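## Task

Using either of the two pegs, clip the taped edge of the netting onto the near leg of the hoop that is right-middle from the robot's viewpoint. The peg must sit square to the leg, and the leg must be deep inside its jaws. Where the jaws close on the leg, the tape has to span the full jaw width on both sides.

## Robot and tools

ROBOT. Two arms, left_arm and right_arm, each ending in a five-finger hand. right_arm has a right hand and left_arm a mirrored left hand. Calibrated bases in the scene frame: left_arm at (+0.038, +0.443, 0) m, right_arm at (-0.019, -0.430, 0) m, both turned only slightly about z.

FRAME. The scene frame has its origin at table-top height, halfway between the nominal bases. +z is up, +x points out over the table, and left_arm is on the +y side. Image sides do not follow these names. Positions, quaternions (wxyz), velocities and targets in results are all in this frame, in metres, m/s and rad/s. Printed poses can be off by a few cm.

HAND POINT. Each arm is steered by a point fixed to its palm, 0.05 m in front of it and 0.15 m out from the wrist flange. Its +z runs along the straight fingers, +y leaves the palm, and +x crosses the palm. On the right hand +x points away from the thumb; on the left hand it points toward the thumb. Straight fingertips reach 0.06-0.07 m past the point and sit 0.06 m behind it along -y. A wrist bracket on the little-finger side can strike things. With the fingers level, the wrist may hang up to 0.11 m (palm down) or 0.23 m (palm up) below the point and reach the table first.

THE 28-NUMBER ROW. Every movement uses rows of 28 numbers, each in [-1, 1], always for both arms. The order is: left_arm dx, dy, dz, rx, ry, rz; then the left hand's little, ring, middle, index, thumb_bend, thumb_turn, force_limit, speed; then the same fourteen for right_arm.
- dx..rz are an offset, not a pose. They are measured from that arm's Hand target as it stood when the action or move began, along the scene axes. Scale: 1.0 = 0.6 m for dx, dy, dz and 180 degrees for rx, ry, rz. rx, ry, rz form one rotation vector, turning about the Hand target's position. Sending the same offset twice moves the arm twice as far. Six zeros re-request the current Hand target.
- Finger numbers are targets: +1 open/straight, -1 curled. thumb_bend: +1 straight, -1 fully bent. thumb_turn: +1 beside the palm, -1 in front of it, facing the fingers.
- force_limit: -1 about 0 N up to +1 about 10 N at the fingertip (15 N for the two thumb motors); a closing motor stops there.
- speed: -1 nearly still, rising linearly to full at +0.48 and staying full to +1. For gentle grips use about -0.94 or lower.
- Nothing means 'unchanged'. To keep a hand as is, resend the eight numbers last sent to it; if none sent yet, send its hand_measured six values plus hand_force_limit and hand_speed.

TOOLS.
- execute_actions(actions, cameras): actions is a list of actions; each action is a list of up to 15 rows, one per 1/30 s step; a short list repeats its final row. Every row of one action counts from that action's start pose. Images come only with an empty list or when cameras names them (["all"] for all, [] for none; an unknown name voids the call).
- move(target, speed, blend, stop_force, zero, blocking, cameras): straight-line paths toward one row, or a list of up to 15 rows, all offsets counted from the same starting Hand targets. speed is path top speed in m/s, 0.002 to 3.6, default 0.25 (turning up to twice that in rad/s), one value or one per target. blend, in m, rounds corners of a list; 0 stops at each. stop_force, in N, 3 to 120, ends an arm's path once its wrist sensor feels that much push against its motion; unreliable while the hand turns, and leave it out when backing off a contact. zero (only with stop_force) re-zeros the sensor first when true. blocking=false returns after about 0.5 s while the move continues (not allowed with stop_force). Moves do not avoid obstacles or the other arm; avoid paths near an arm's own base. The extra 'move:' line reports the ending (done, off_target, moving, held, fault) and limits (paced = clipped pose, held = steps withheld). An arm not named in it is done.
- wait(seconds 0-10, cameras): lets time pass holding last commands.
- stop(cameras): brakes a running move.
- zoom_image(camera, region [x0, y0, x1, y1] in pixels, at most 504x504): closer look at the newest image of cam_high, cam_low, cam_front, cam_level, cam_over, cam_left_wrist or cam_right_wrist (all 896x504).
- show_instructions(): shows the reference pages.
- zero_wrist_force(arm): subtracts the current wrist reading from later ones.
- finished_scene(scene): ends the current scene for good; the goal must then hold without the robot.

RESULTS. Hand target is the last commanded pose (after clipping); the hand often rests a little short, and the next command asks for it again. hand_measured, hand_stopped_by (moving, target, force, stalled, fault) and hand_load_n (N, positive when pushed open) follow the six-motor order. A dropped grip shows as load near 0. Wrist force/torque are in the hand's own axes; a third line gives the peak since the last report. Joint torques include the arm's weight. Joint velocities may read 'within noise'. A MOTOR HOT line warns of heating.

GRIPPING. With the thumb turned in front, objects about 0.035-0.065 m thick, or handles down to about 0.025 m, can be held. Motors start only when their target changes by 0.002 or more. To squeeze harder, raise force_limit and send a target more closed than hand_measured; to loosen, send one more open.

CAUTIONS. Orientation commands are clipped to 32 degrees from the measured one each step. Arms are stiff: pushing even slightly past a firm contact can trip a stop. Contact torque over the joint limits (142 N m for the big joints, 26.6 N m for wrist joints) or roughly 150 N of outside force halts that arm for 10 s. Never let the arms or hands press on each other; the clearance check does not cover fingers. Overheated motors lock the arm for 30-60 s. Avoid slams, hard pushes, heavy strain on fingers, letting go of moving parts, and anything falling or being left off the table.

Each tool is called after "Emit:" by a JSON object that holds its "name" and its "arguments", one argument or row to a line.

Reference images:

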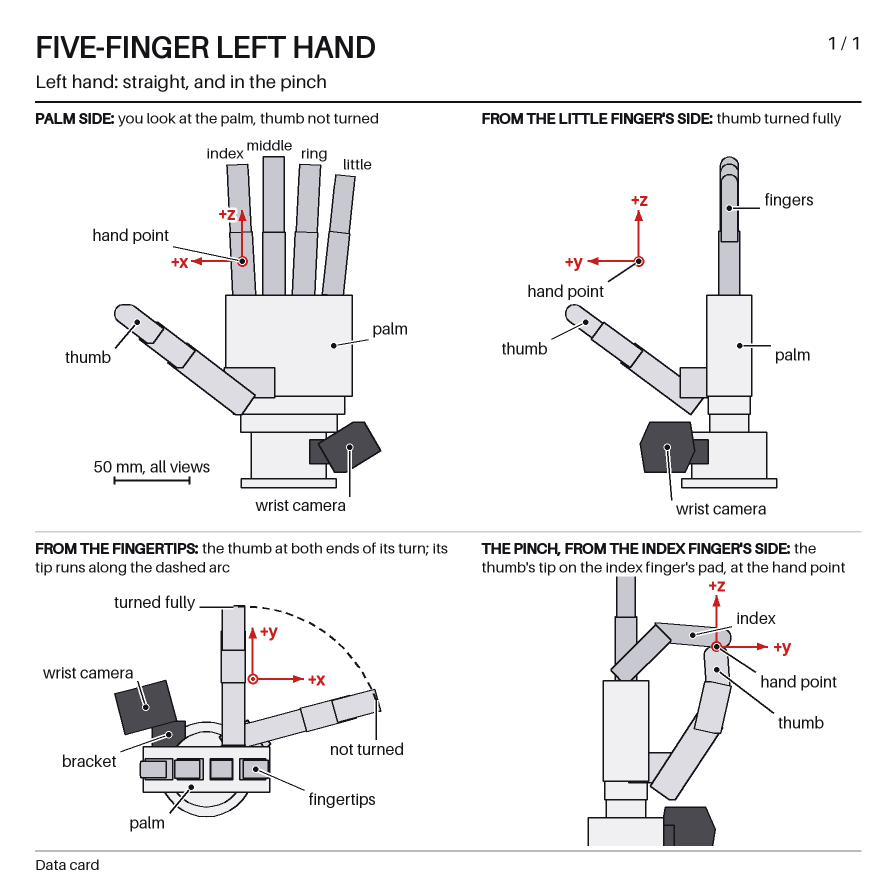

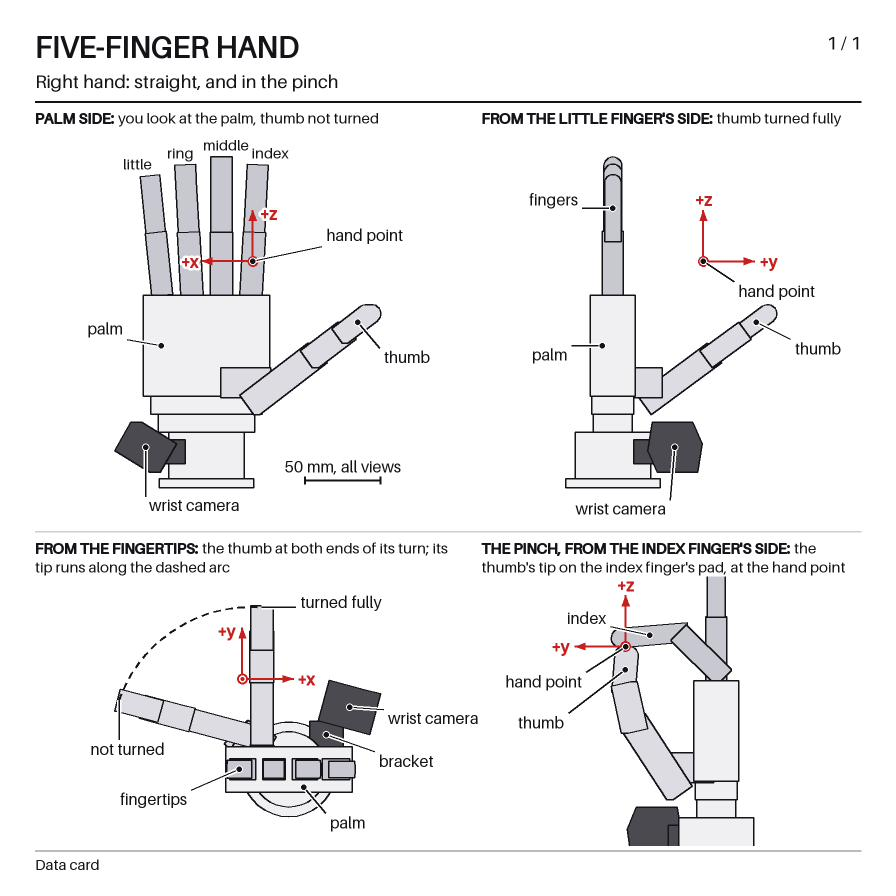

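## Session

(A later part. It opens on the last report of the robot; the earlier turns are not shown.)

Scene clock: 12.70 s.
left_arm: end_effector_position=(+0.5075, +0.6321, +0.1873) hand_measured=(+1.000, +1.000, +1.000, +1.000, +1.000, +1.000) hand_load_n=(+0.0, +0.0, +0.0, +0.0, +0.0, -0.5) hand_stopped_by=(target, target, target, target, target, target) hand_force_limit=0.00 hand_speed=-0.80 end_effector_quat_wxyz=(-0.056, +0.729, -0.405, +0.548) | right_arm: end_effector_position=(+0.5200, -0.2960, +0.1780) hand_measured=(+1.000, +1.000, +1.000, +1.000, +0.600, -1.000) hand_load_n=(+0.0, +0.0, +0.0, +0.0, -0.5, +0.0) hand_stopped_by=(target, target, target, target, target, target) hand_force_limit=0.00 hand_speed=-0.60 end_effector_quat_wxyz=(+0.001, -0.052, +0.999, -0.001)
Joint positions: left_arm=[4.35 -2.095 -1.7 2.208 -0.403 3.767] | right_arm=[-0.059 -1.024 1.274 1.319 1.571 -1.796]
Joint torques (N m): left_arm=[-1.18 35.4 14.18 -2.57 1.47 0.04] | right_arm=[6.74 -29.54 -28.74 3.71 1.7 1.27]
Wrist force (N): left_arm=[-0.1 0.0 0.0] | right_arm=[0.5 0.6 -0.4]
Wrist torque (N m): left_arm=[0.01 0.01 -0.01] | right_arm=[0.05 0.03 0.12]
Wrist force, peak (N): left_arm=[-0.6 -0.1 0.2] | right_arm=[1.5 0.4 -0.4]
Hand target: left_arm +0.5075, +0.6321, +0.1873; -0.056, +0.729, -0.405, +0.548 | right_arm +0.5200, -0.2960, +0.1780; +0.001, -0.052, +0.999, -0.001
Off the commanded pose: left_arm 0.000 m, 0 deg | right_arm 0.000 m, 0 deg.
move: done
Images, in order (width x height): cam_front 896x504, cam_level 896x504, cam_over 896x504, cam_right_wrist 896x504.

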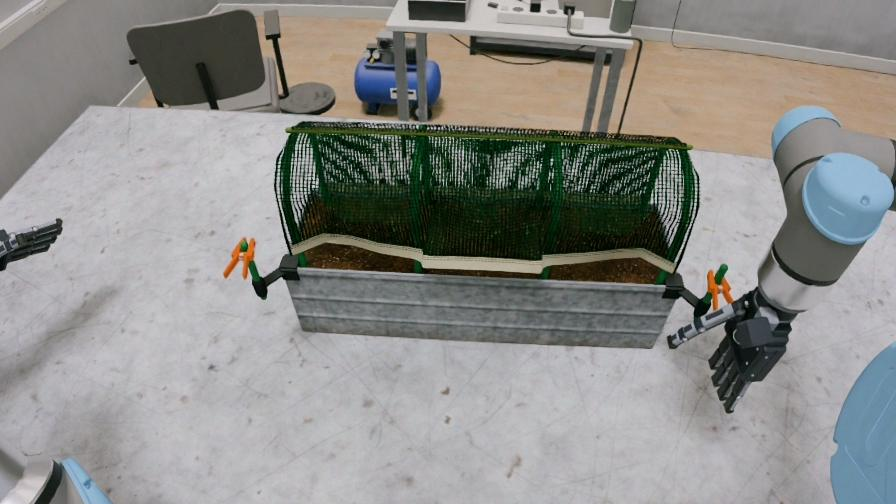

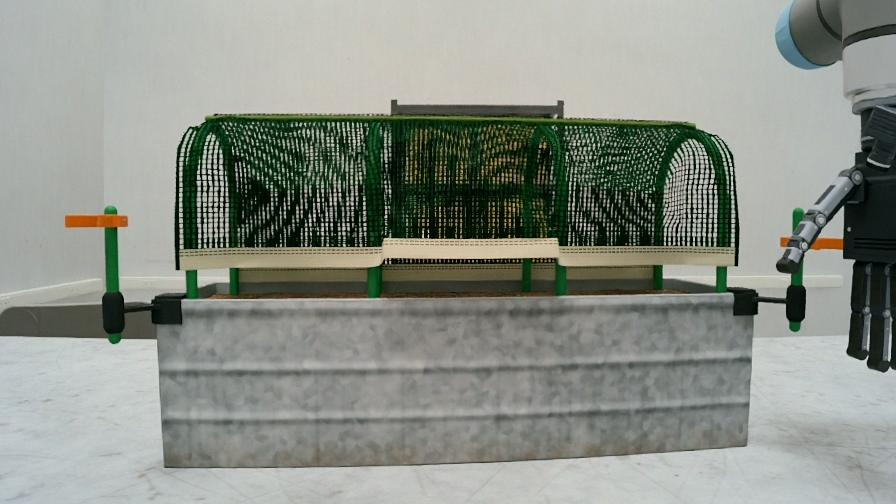

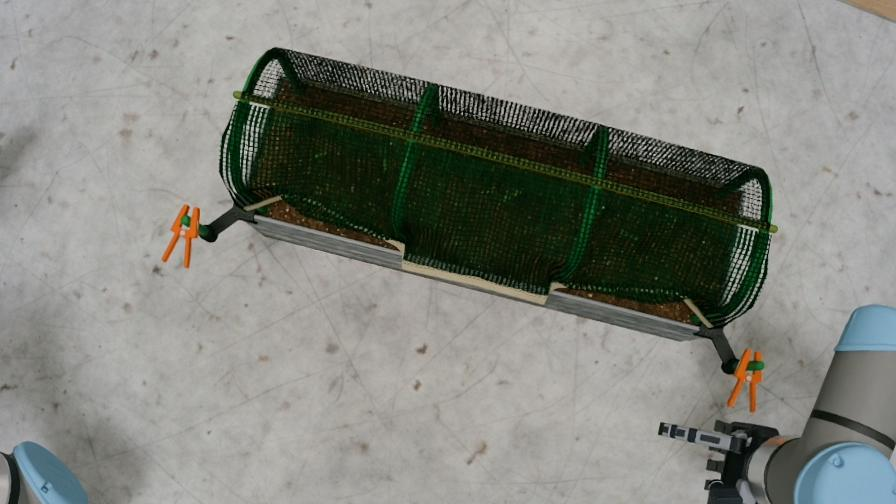

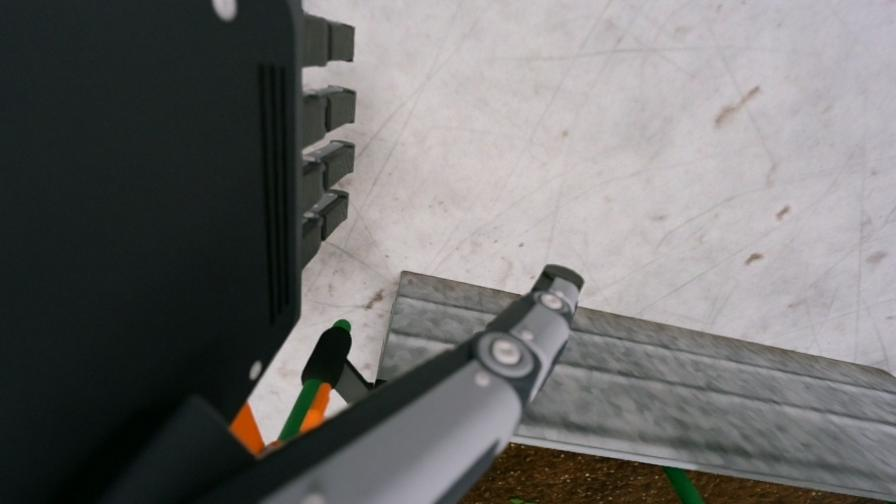

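Emit:
{"name": "move", "arguments": {
  "target": [0,0,0,0,0,0,1,1,1,1,1,1,0,-0.8,0,-0.0267,0,0,0,0,1,1,1,1,0.6,-1,0,-0.6],
  "speed": 0.1,
  "cameras": ["cam_level","cam_over","cam_right_wrist"]
}}

Emit:
{"name": "zoom_image", "arguments": {
  "camera": "cam_over",
  "region": [670, 340, 790, 460]
}}

Emit:
{"name": "zoom_image", "arguments": {
  "camera": "cam_level",
  "region": [746, 180, 896, 330]
}}

Emit:
{"name": "zoom_image", "arguments": {
  "camera": "cam_right_wrist",
  "region": [200, 250, 560, 504]
}}

Scene clock: 14.83 s.
left_arm: end_effector_position=(+0.5075, +0.6321, +0.1873) hand_measured=(+1.000, +1.000, +1.000, +1.000, +1.000, +1.000) hand_load_n=(+0.0, +0.0, +0.0, +0.0, +0.0, +0.0) hand_stopped_by=(target, target, target, target, target, target) hand_force_limit=0.00 hand_speed=-0.80 end_effector_quat_wxyz=(-0.056, +0.729, -0.405, +0.548) | right_arm: end_effector_position=(+0.5200, -0.3119, +0.1780) hand_measured=(+1.000, +1.000, +1.000, +1.000, +0.600, -1.000) hand_load_n=(+0.0, +0.0, +0.0, +0.0, +0.0, +0.0) hand_stopped_by=(target, target, target, target, target, target) hand_force_limit=0.00 hand_speed=-0.60 end_effector_quat_wxyz=(+0.001, -0.052, +0.999, -0.001)
Joint positions: left_arm=[4.35 -2.095 -1.7 2.208 -0.403 3.767] | right_arm=[-0.09 -1.028 1.281 1.316 1.572 -1.827]
Joint torques (N m): left_arm=[-1.51 37.03 13.75 -2.52 1.49 0.26] | right_arm=[-5.3 -48.93 -3.66 0.76 -0.5 -1.26]
Wrist force (N): left_arm=[-0.2 0.1 0.1] | right_arm=[1.1 0.5 -0.1]
Wrist torque (N m): left_arm=[0.01 0.04 -0.01] | right_arm=[0.05 -0.07 0.26]
Wrist force, peak (N): left_arm=[-0.5 0.0 0.3] | right_arm=[0.8 1.0 -0.5]
Hand target: left_arm +0.5075, +0.6321, +0.1873; -0.056, +0.729, -0.405, +0.548 | right_arm +0.5200, -0.3120, +0.1780; +0.001, -0.052, +0.999, -0.001
Off the commanded pose: left_arm 0.000 m, 0 deg | right_arm 0.000 m, 0 deg.
move: done
Images, in order (width x height): cam_level 896x504, cam_over 896x504, cam_right_wrist 896x504.

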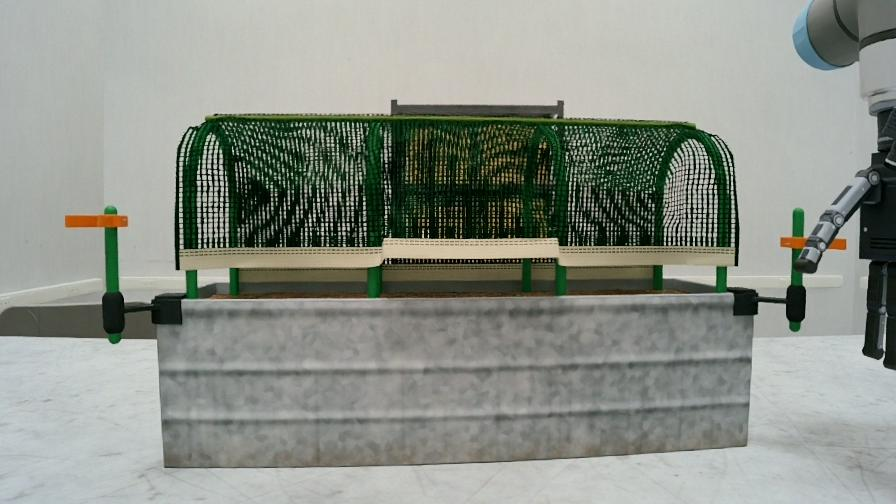

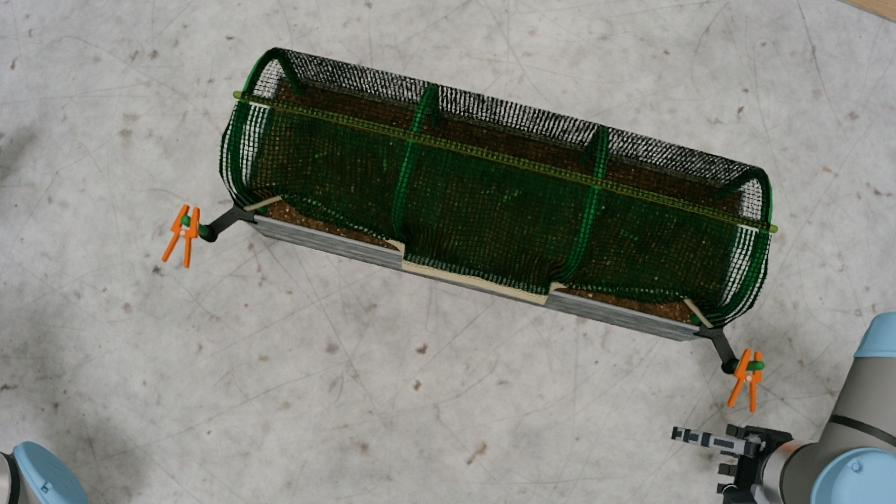

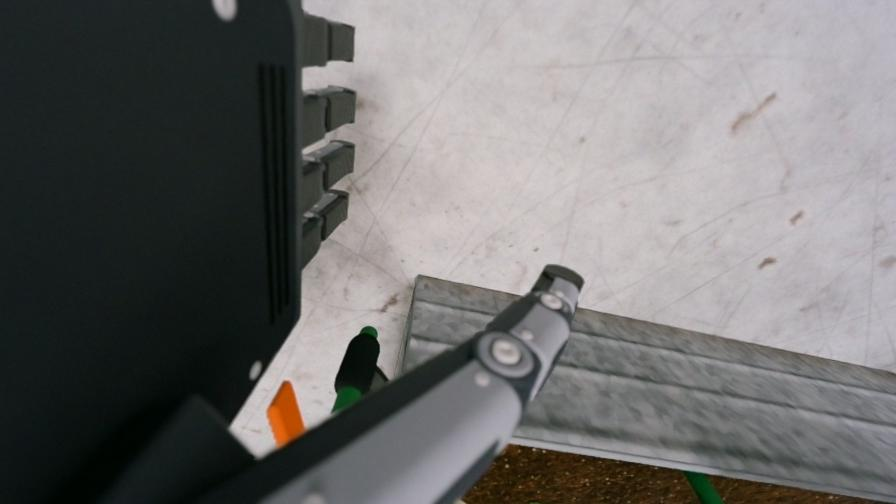

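Scaled by 4.200 from the camera's 896x504 image, which has a finer 1280x720 frame.

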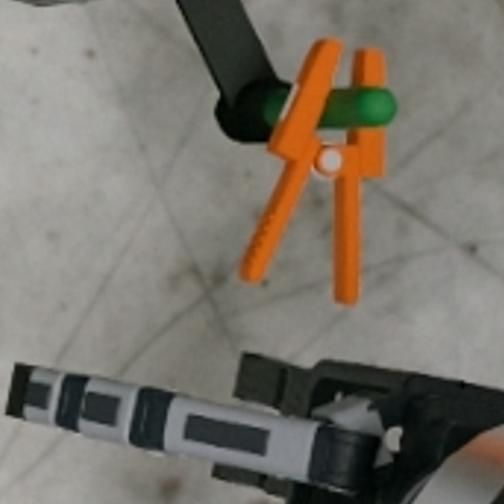

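Scaled by 3.360 from the camera's 896x504 image, which has a finer 1280x720 frame.

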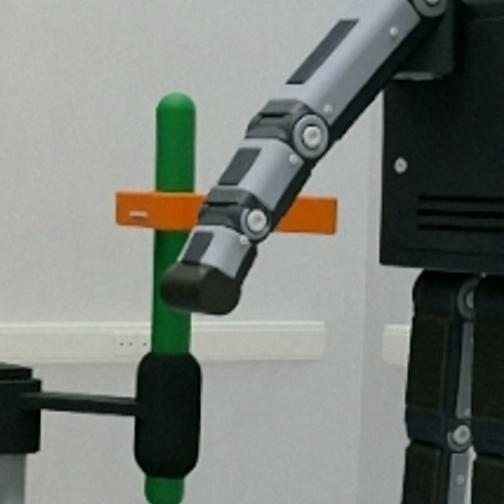

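Scaled by 1.400 from the camera's 896x504 image, which has a finer 1280x720 frame.

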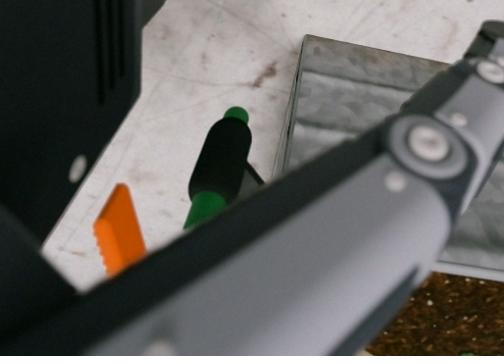

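Emit:
{"name": "execute_actions", "arguments": {
  "actions": [],
  "cameras": ["cam_level","cam_over","cam_right_wrist","cam_front"]
}}

Emit:
{"name": "zoom_image", "arguments": {
  "camera": "cam_level",
  "region": [520, 180, 896, 391]
}}

Emit:
{"name": "zoom_image", "arguments": {
  "camera": "cam_over",
  "region": [640, 320, 880, 460]
}}

Emit:
{"name": "zoom_image", "arguments": {
  "camera": "cam_right_wrist",
  "region": [200, 250, 560, 504]
}}

Scene clock: 15.87 s.
left_arm: end_effector_position=(+0.5075, +0.6321, +0.1873) hand_measured=(+1.000, +1.000, +1.000, +1.000, +1.000, +1.000) hand_load_n=(+0.0, +0.0, +0.0, +0.0, +0.0, +0.0) hand_stopped_by=(target, target, target, target, target, target) hand_force_limit=0.00 hand_speed=-0.80 end_effector_quat_wxyz=(-0.056, +0.729, -0.405, +0.548) | right_arm: end_effector_position=(+0.5200, -0.3120, +0.1780) hand_measured=(+1.000, +1.000, +1.000, +1.000, +0.600, -1.000) hand_load_n=(+0.0, +0.0, +0.0, +0.0, +0.0, +0.0) hand_stopped_by=(target, target, target, target, target, target) hand_force_limit=0.00 hand_speed=-0.60 end_effector_quat_wxyz=(+0.001, -0.052, +0.999, -0.001)
Joint positions: left_arm=[4.35 -2.095 -1.7 2.208 -0.403 3.767] | right_arm=[-0.09 -1.028 1.281 1.316 1.571 -1.827]
Joint velocities: within noise
Joint torques (N m): left_arm=[-1.68 36.39 13.58 -2.68 1.47 0.34] | right_arm=[-6.4 -48.89 -3.87 0.72 -0.73 -1.12]
Wrist force (N): left_arm=[-0.2 0.0 0.2] | right_arm=[0.9 0.3 -0.2]
Wrist torque (N m): left_arm=[-0.02 0.04 -0.01] | right_arm=[0.01 -0.04 0.24]
Wrist force, peak (N): left_arm=[-0.5 0.0 0.1] | right_arm=[1.1 0.6 -0.3]
Hand target: left_arm +0.5075, +0.6321, +0.1873; -0.056, +0.729, -0.405, +0.548 | right_arm +0.5200, -0.3120, +0.1780; +0.001, -0.052, +0.999, -0.001
Off the commanded pose: left_arm 0.000 m, 0 deg | right_arm 0.000 m, 0 deg.
Images, in order (width x height): cam_front 896x504, cam_level 896x504, cam_over 896x504, cam_right_wrist 896x504.

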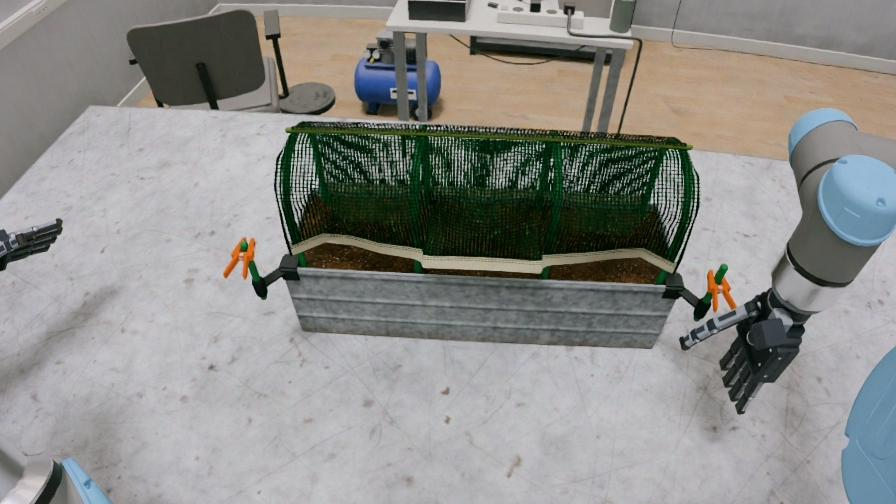

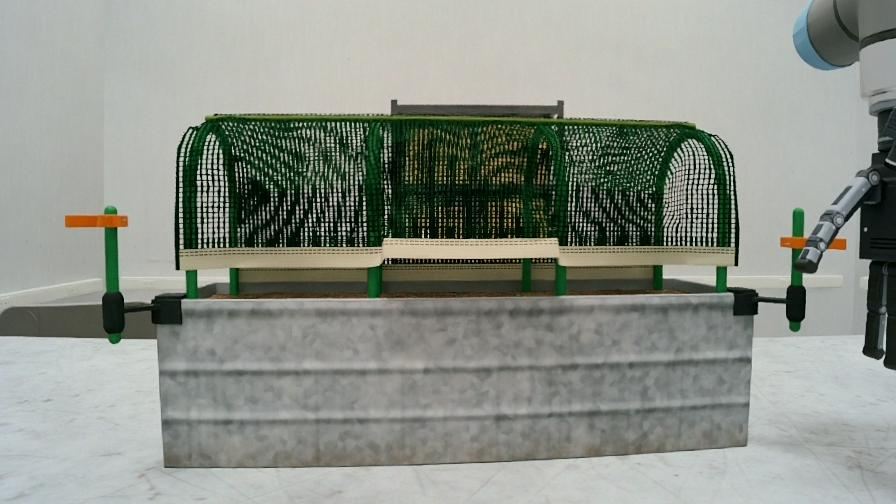

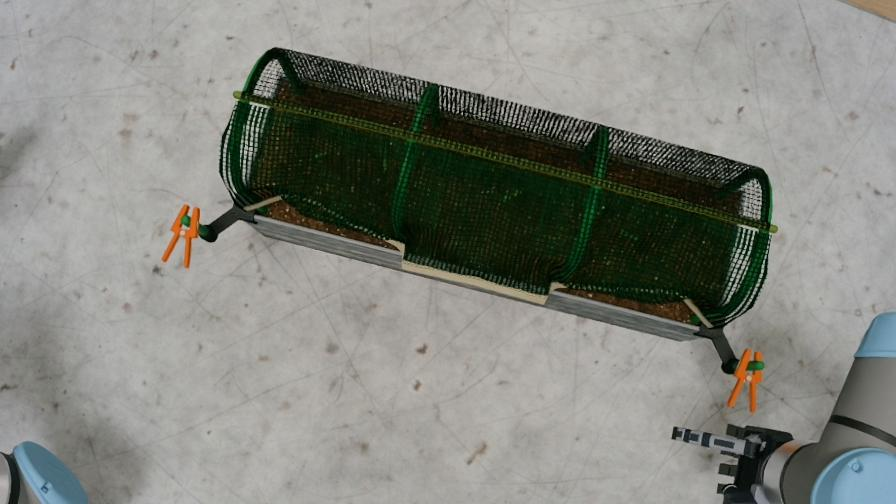

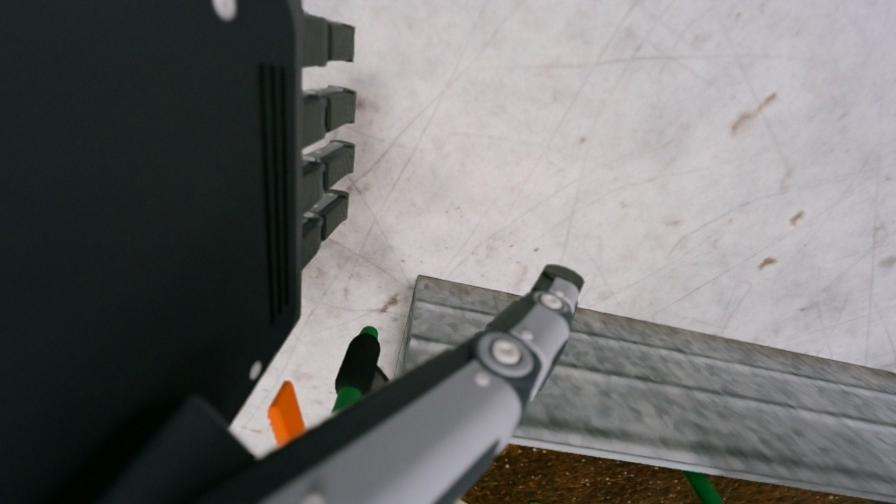

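Scaled by 1.340 from the camera's 896x504 image, which has a finer 1280x720 frame.

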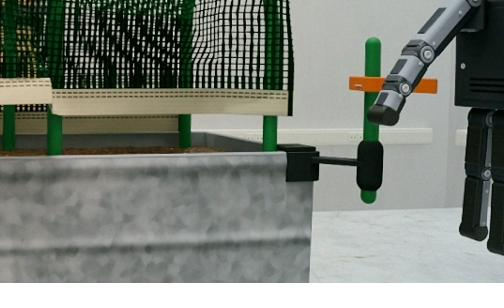

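Scaled by 2.100 from the camera's 896x504 image, which has a finer 1280x720 frame.

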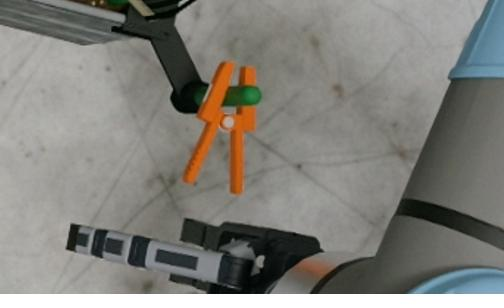

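Scaled by 1.400 from the camera's 896x504 image, which has a finer 1280x720 frame.

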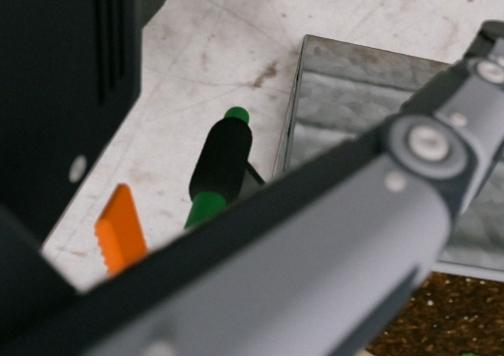

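Emit:
{"name": "move", "arguments": {
  "target": [0,0,0,0,0,0,1,1,1,1,1,1,0,-0.8,0.0581,0.0056,0,0,0,0,1,1,1,1,0.6,-1,0,-0.6],
  "speed": 0.06,
  "stop_force": 8,
  "cameras": ["cam_level","cam_over","cam_right_wrist"]
}}

Emit:
{"name": "zoom_image", "arguments": {
  "camera": "cam_level",
  "region": [720, 180, 896, 280]
}}

Emit:
{"name": "zoom_image", "arguments": {
  "camera": "cam_over",
  "region": [670, 330, 830, 430]
}}

Emit:
{"name": "zoom_image", "arguments": {
  "camera": "cam_right_wrist",
  "region": [200, 250, 560, 504]
}}

Scene clock: 17.80 s.
left_arm: end_effector_position=(+0.5075, +0.6321, +0.1873) hand_measured=(+1.000, +1.000, +1.000, +1.000, +1.000, +1.000) hand_load_n=(+0.0, +0.0, +0.0, +0.0, +0.0, +0.0) hand_stopped_by=(target, target, target, target, target, target) hand_force_limit=0.00 hand_speed=-0.80 end_effector_quat_wxyz=(-0.056, +0.729, -0.405, +0.548) | right_arm: end_effector_position=(+0.5399, -0.3101, +0.1779) hand_measured=(+1.000, +1.000, +1.000, +1.000, +0.600, -1.000) hand_load_n=(+0.0, +0.0, +0.0, +0.0, +0.0, +0.0) hand_stopped_by=(target, target, target, target, target, target) hand_force_limit=0.00 hand_speed=-0.60 end_effector_quat_wxyz=(+0.001, -0.052, +0.999, +0.000)
Joint positions: left_arm=[4.35 -2.095 -1.7 2.208 -0.403 3.767] | right_arm=[-0.081 -0.979 1.202 1.345 1.571 -1.818]
Joint torques (N m): left_arm=[-0.58 36.85 12.32 -2.45 1.37 0.13] | right_arm=[-5.25 -50.26 -4.54 0.6 -1.36 -1.08]
Wrist force (N): left_arm=[-0.3 0.1 0.2] | right_arm=[2.4 -0.5 -0.4]
Wrist torque (N m): left_arm=[0.01 0.06 -0.03] | right_arm=[-0.07 -0.11 0.28]
Wrist force, peak (N): left_arm=[-0.5 0.2 0.0] | right_arm=[30.6 -8.8 -0.3]
Hand target: left_arm +0.5075, +0.6321, +0.1873; -0.056, +0.729, -0.405, +0.548 | right_arm +0.5399, -0.3101, +0.1779; +0.001, -0.052, +0.999, +0.000 (not the last commanded pose)
Off the commanded pose: left_arm 0.000 m, 0 deg | right_arm 0.015 m, 0 deg.
move: contact (right_arm)
Images, in order (width x height): cam_level 896x504, cam_over 896x504, cam_right_wrist 896x504.

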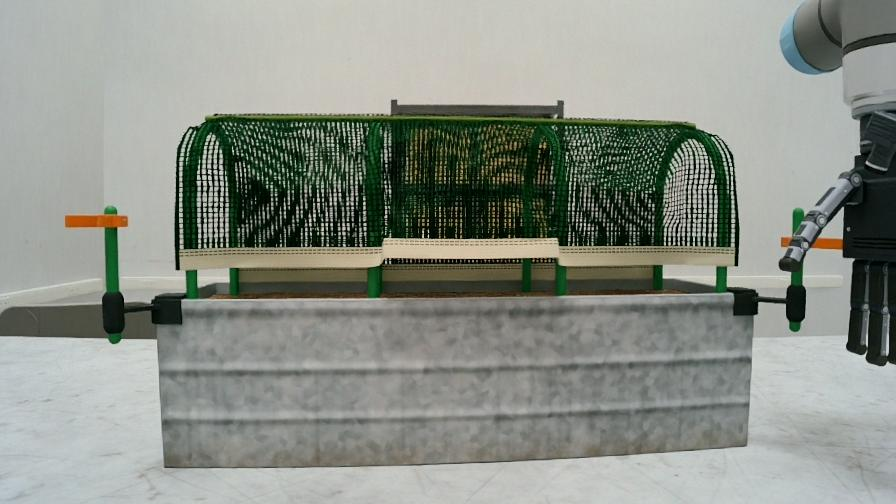

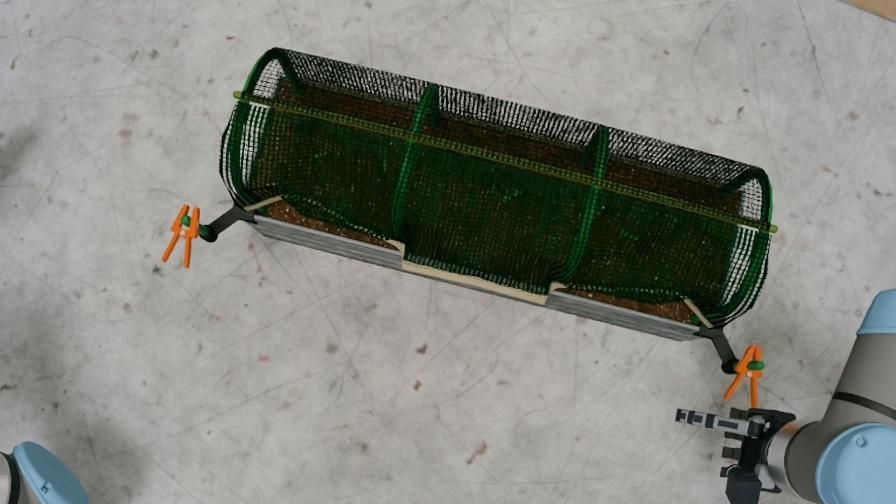

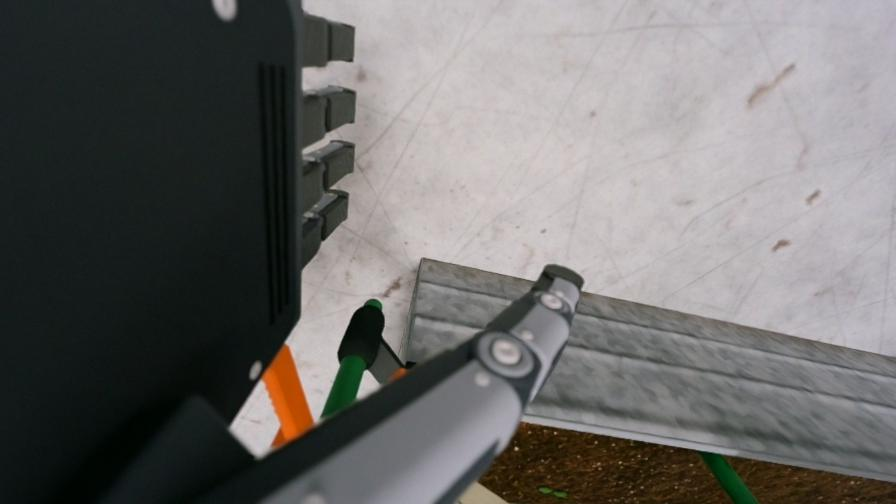

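Scaled by 2.864 from the camera's 896x504 image, which has a finer 1280x720 frame.

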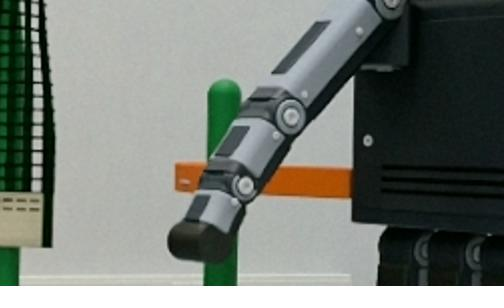

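Scaled by 3.150 from the camera's 896x504 image, which has a finer 1280x720 frame.

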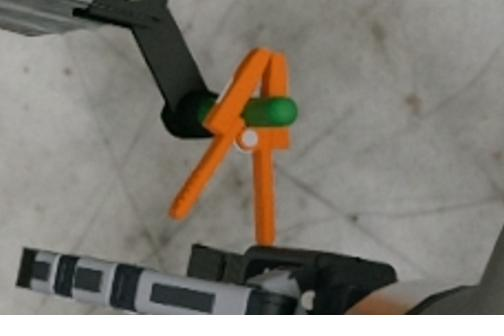

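Scaled by 1.400 from the camera's 896x504 image, which has a finer 1280x720 frame.

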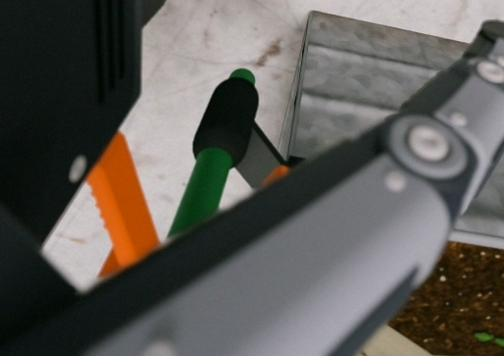

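Emit:
{"name": "move", "arguments": {
  "target": [
    [0,0,0,0,0,0,1,1,1,1,1,1,0,-0.8,-0.02,-0.002,0,0,0,0,1,1,1,1,0.6,-1,0,-0.6],
    [0,0,0,0,0,0,1,1,1,1,1,1,0,-0.8,-0.02,-0.013,0,0,0,0,1,1,1,1,0.6,-1,0,-0.6]
  ],
  "speed": 0.05,
  "cameras": ["cam_level","cam_over","cam_right_wrist"]
}}

Emit:
{"name": "zoom_image", "arguments": {
  "camera": "cam_level",
  "region": [720, 180, 896, 280]
}}

Emit:
{"name": "zoom_image", "arguments": {
  "camera": "cam_over",
  "region": [670, 330, 830, 430]
}}

Emit:
{"name": "zoom_image", "arguments": {
  "camera": "cam_right_wrist",
  "region": [200, 250, 560, 504]
}}

Scene clock: 19.93 s.
left_arm: end_effector_position=(+0.5075, +0.6321, +0.1873) hand_measured=(+1.000, +1.000, +1.000, +1.000, +1.000, +1.000) hand_load_n=(+0.0, +0.0, +0.0, +0.5, +0.0, -0.5) hand_stopped_by=(target, target, target, target, target, target) hand_force_limit=0.00 hand_speed=-0.80 end_effector_quat_wxyz=(-0.056, +0.729, -0.405, +0.548) | right_arm: end_effector_position=(+0.5279, -0.3177, +0.1779) hand_measured=(+1.000, +1.000, +1.000, +1.000, +0.600, -1.000) hand_load_n=(+0.0, +0.0, +0.0, +0.0, -0.5, +0.0) hand_stopped_by=(target, target, target, target, target, target) hand_force_limit=0.00 hand_speed=-0.60 end_effector_quat_wxyz=(+0.001, -0.052, +0.999, +0.000)
Joint positions: left_arm=[4.35 -2.095 -1.7 2.208 -0.403 3.767] | right_arm=[-0.099 -1.011 1.254 1.326 1.571 -1.836]
Joint torques (N m): left_arm=[-0.67 36.77 11.8 -2.68 1.43 0.15] | right_arm=[-6.13 -49.43 -3.78 0.83 -0.35 -1.04]
Wrist force (N): left_arm=[-0.3 -0.1 0.2] | right_arm=[1.1 0.0 -0.5]
Wrist torque (N m): left_arm=[-0.02 0.04 -0.01] | right_arm=[-0.02 -0.06 0.24]
Wrist force, peak (N): left_arm=[-0.3 0.1 0.3] | right_arm=[2.9 -0.7 -0.1]
Hand target: left_arm +0.5075, +0.6321, +0.1873; -0.056, +0.729, -0.405, +0.548 | right_arm +0.5279, -0.3179, +0.1779; +0.001, -0.052, +0.999, +0.000
Off the commanded pose: left_arm 0.000 m, 0 deg | right_arm 0.000 m, 0 deg.
move: done
Images, in order (width x height): cam_level 896x504, cam_over 896x504, cam_right_wrist 896x504.

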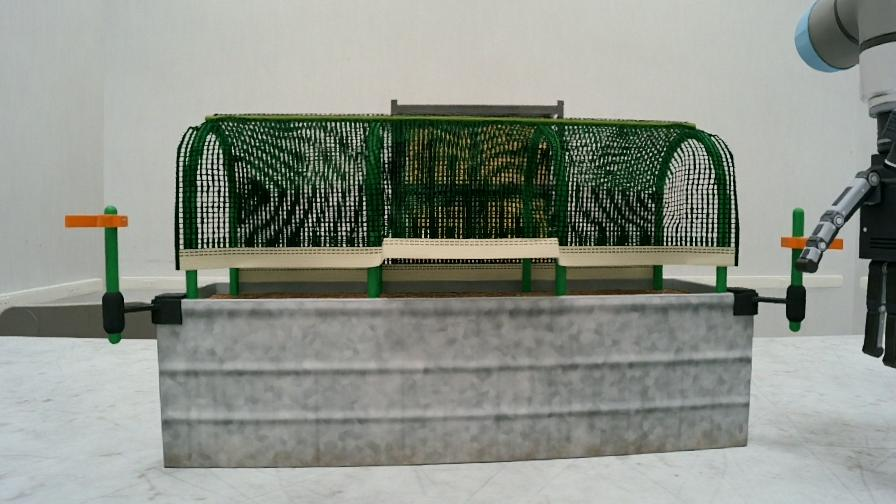

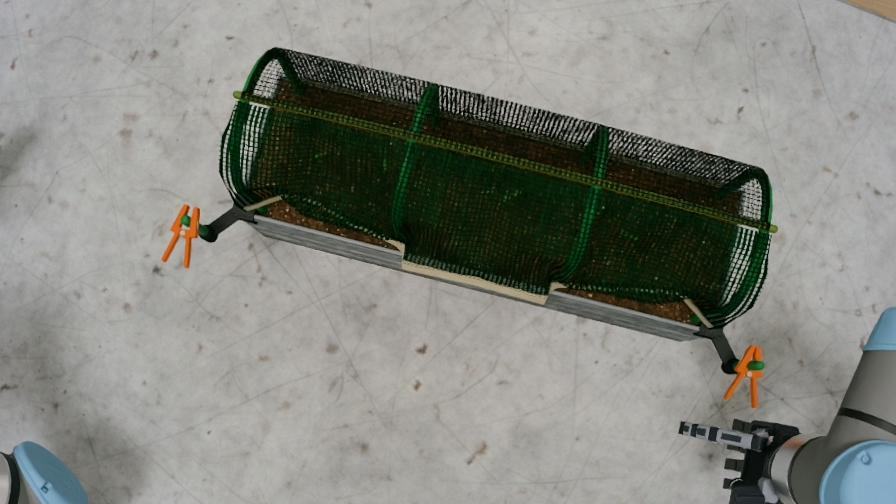

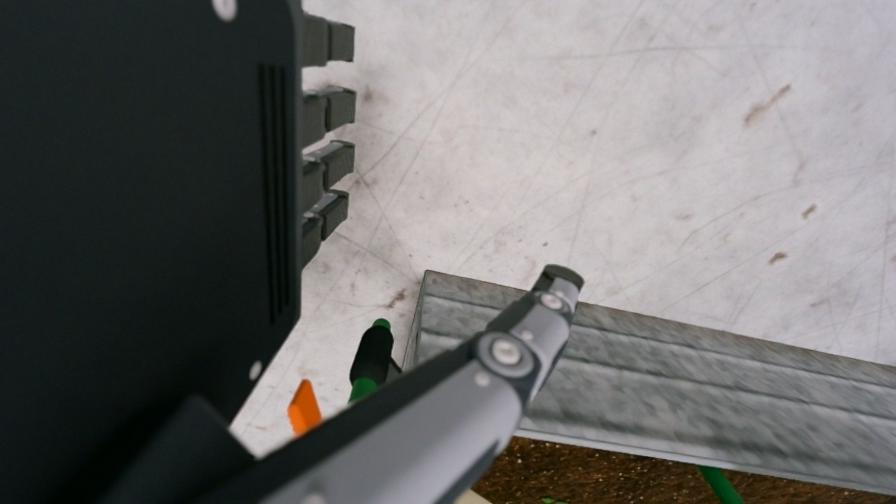

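Scaled by 2.864 from the camera's 896x504 image, which has a finer 1280x720 frame.

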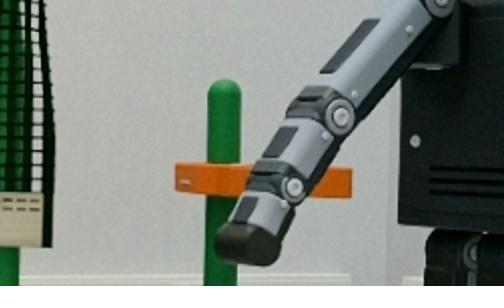

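Scaled by 3.150 from the camera's 896x504 image, which has a finer 1280x720 frame.

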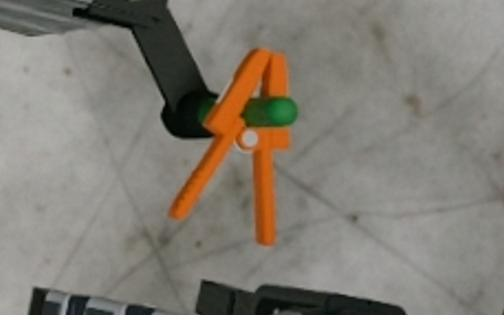

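Scaled by 1.400 from the camera's 896x504 image, which has a finer 1280x720 frame.

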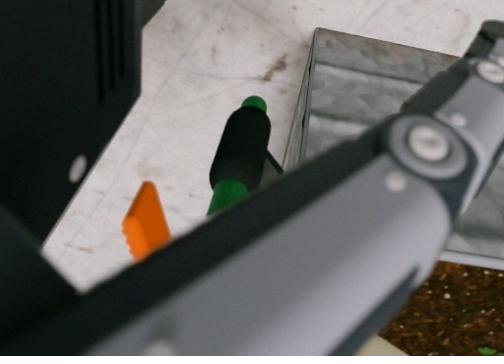

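Emit:
{"name": "move", "arguments": {
  "target": [0,0,0,0,0,0,1,1,1,1,1,1,0,-0.8,0.0617,0.006,0,0,0,0,1,1,1,1,0.6,-1,0,-0.6],
  "speed": 0.03,
  "stop_force": 5,
  "cameras": ["cam_level","cam_over","cam_right_wrist"]
}}

Emit:
{"name": "zoom_image", "arguments": {
  "camera": "cam_level",
  "region": [720, 180, 896, 280]
}}

Emit:
{"name": "zoom_image", "arguments": {
  "camera": "cam_over",
  "region": [670, 330, 830, 430]
}}

Emit:
{"name": "zoom_image", "arguments": {
  "camera": "cam_right_wrist",
  "region": [200, 250, 560, 504]
}}

Scene clock: 23.43 s.
left_arm: end_effector_position=(+0.5075, +0.6321, +0.1873) hand_measured=(+1.000, +1.000, +1.000, +1.000, +1.000, +1.000) hand_load_n=(+0.0, +0.0, +0.5, +0.0, +0.0, +0.0) hand_stopped_by=(target, target, target, target, target, target) hand_force_limit=0.00 hand_speed=-0.80 end_effector_quat_wxyz=(-0.056, +0.729, -0.405, +0.548) | right_arm: end_effector_position=(+0.5649, -0.3143, +0.1779) hand_measured=(+1.000, +1.000, +1.000, +1.000, +0.600, -1.000) hand_load_n=(+0.0, +0.0, +0.0, +0.0, +0.0, +0.0) hand_stopped_by=(target, target, target, target, target, target) hand_force_limit=0.00 hand_speed=-0.60 end_effector_quat_wxyz=(+0.001, -0.052, +0.999, +0.000)
Joint positions: left_arm=[4.35 -2.095 -1.7 2.208 -0.403 3.767] | right_arm=[-0.082 -0.915 1.097 1.386 1.571 -1.819]
Joint torques (N m): left_arm=[-1.58 37.69 13.16 -2.64 1.35 0.26] | right_arm=[6.46 -34 -29.07 3.82 1.29 1.32]
Wrist force (N): left_arm=[-0.1 0.1 0.1] | right_arm=[1.3 0.0 0.2]
Wrist torque (N m): left_arm=[0.01 0.02 -0.01] | right_arm=[-0.05 -0.11 0.11]
Wrist force, peak (N): left_arm=[-0.4 -0.4 0.1] | right_arm=[1.6 0.1 0.1]
Hand target: left_arm +0.5075, +0.6321, +0.1873; -0.056, +0.729, -0.405, +0.548 | right_arm +0.5649, -0.3143, +0.1779; +0.001, -0.052, +0.999, +0.000
Off the commanded pose: left_arm 0.000 m, 0 deg | right_arm 0.000 m, 0 deg.
move: done
Images, in order (width x height): cam_level 896x504, cam_over 896x504, cam_right_wrist 896x504.

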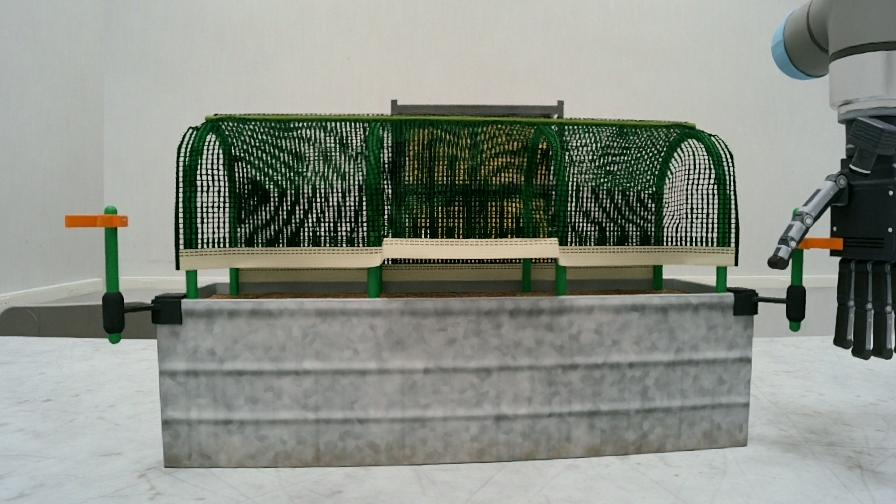

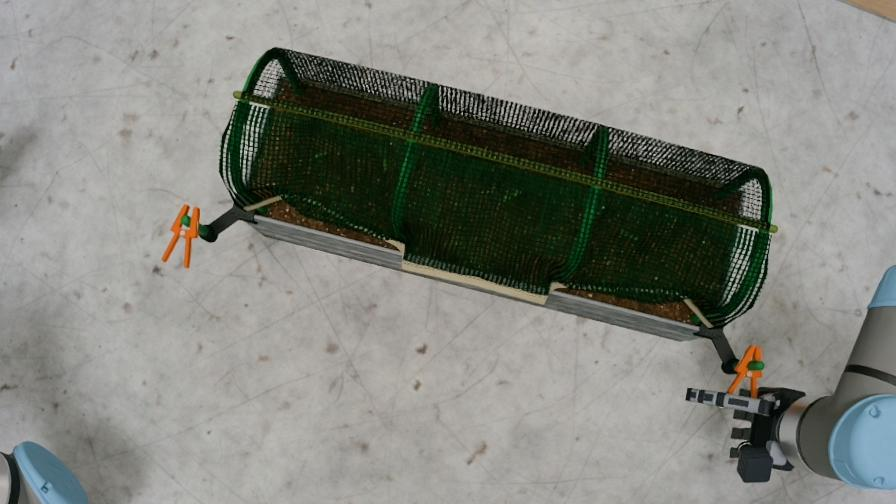

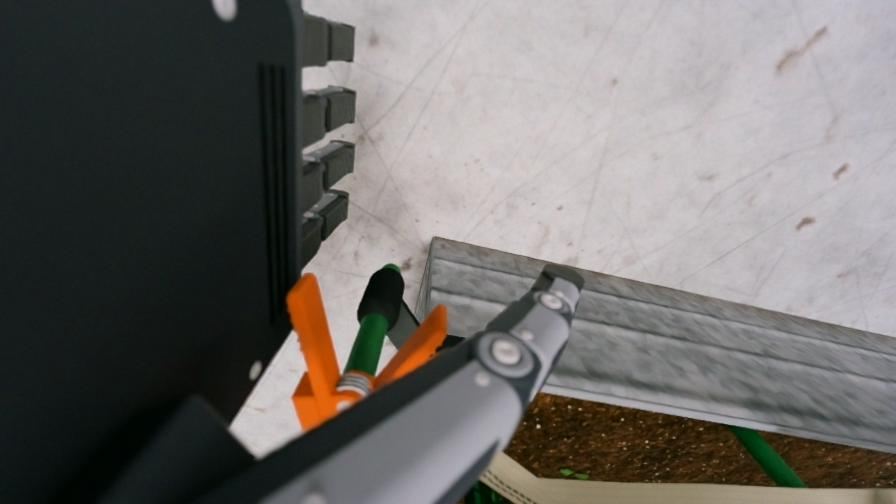

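Scaled by 2.864 from the camera's 896x504 image, which has a finer 1280x720 frame.

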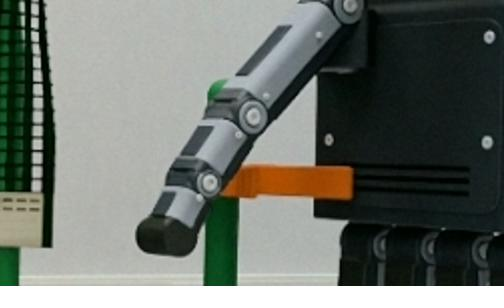

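Scaled by 3.150 from the camera's 896x504 image, which has a finer 1280x720 frame.

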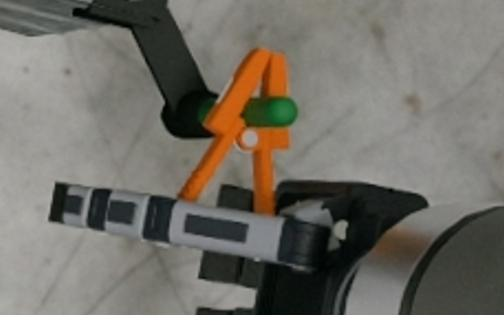

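Scaled by 1.400 from the camera's 896x504 image, which has a finer 1280x720 frame.

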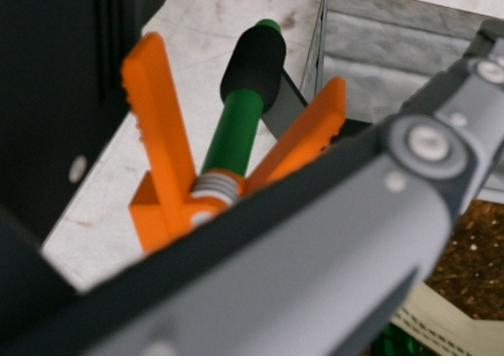

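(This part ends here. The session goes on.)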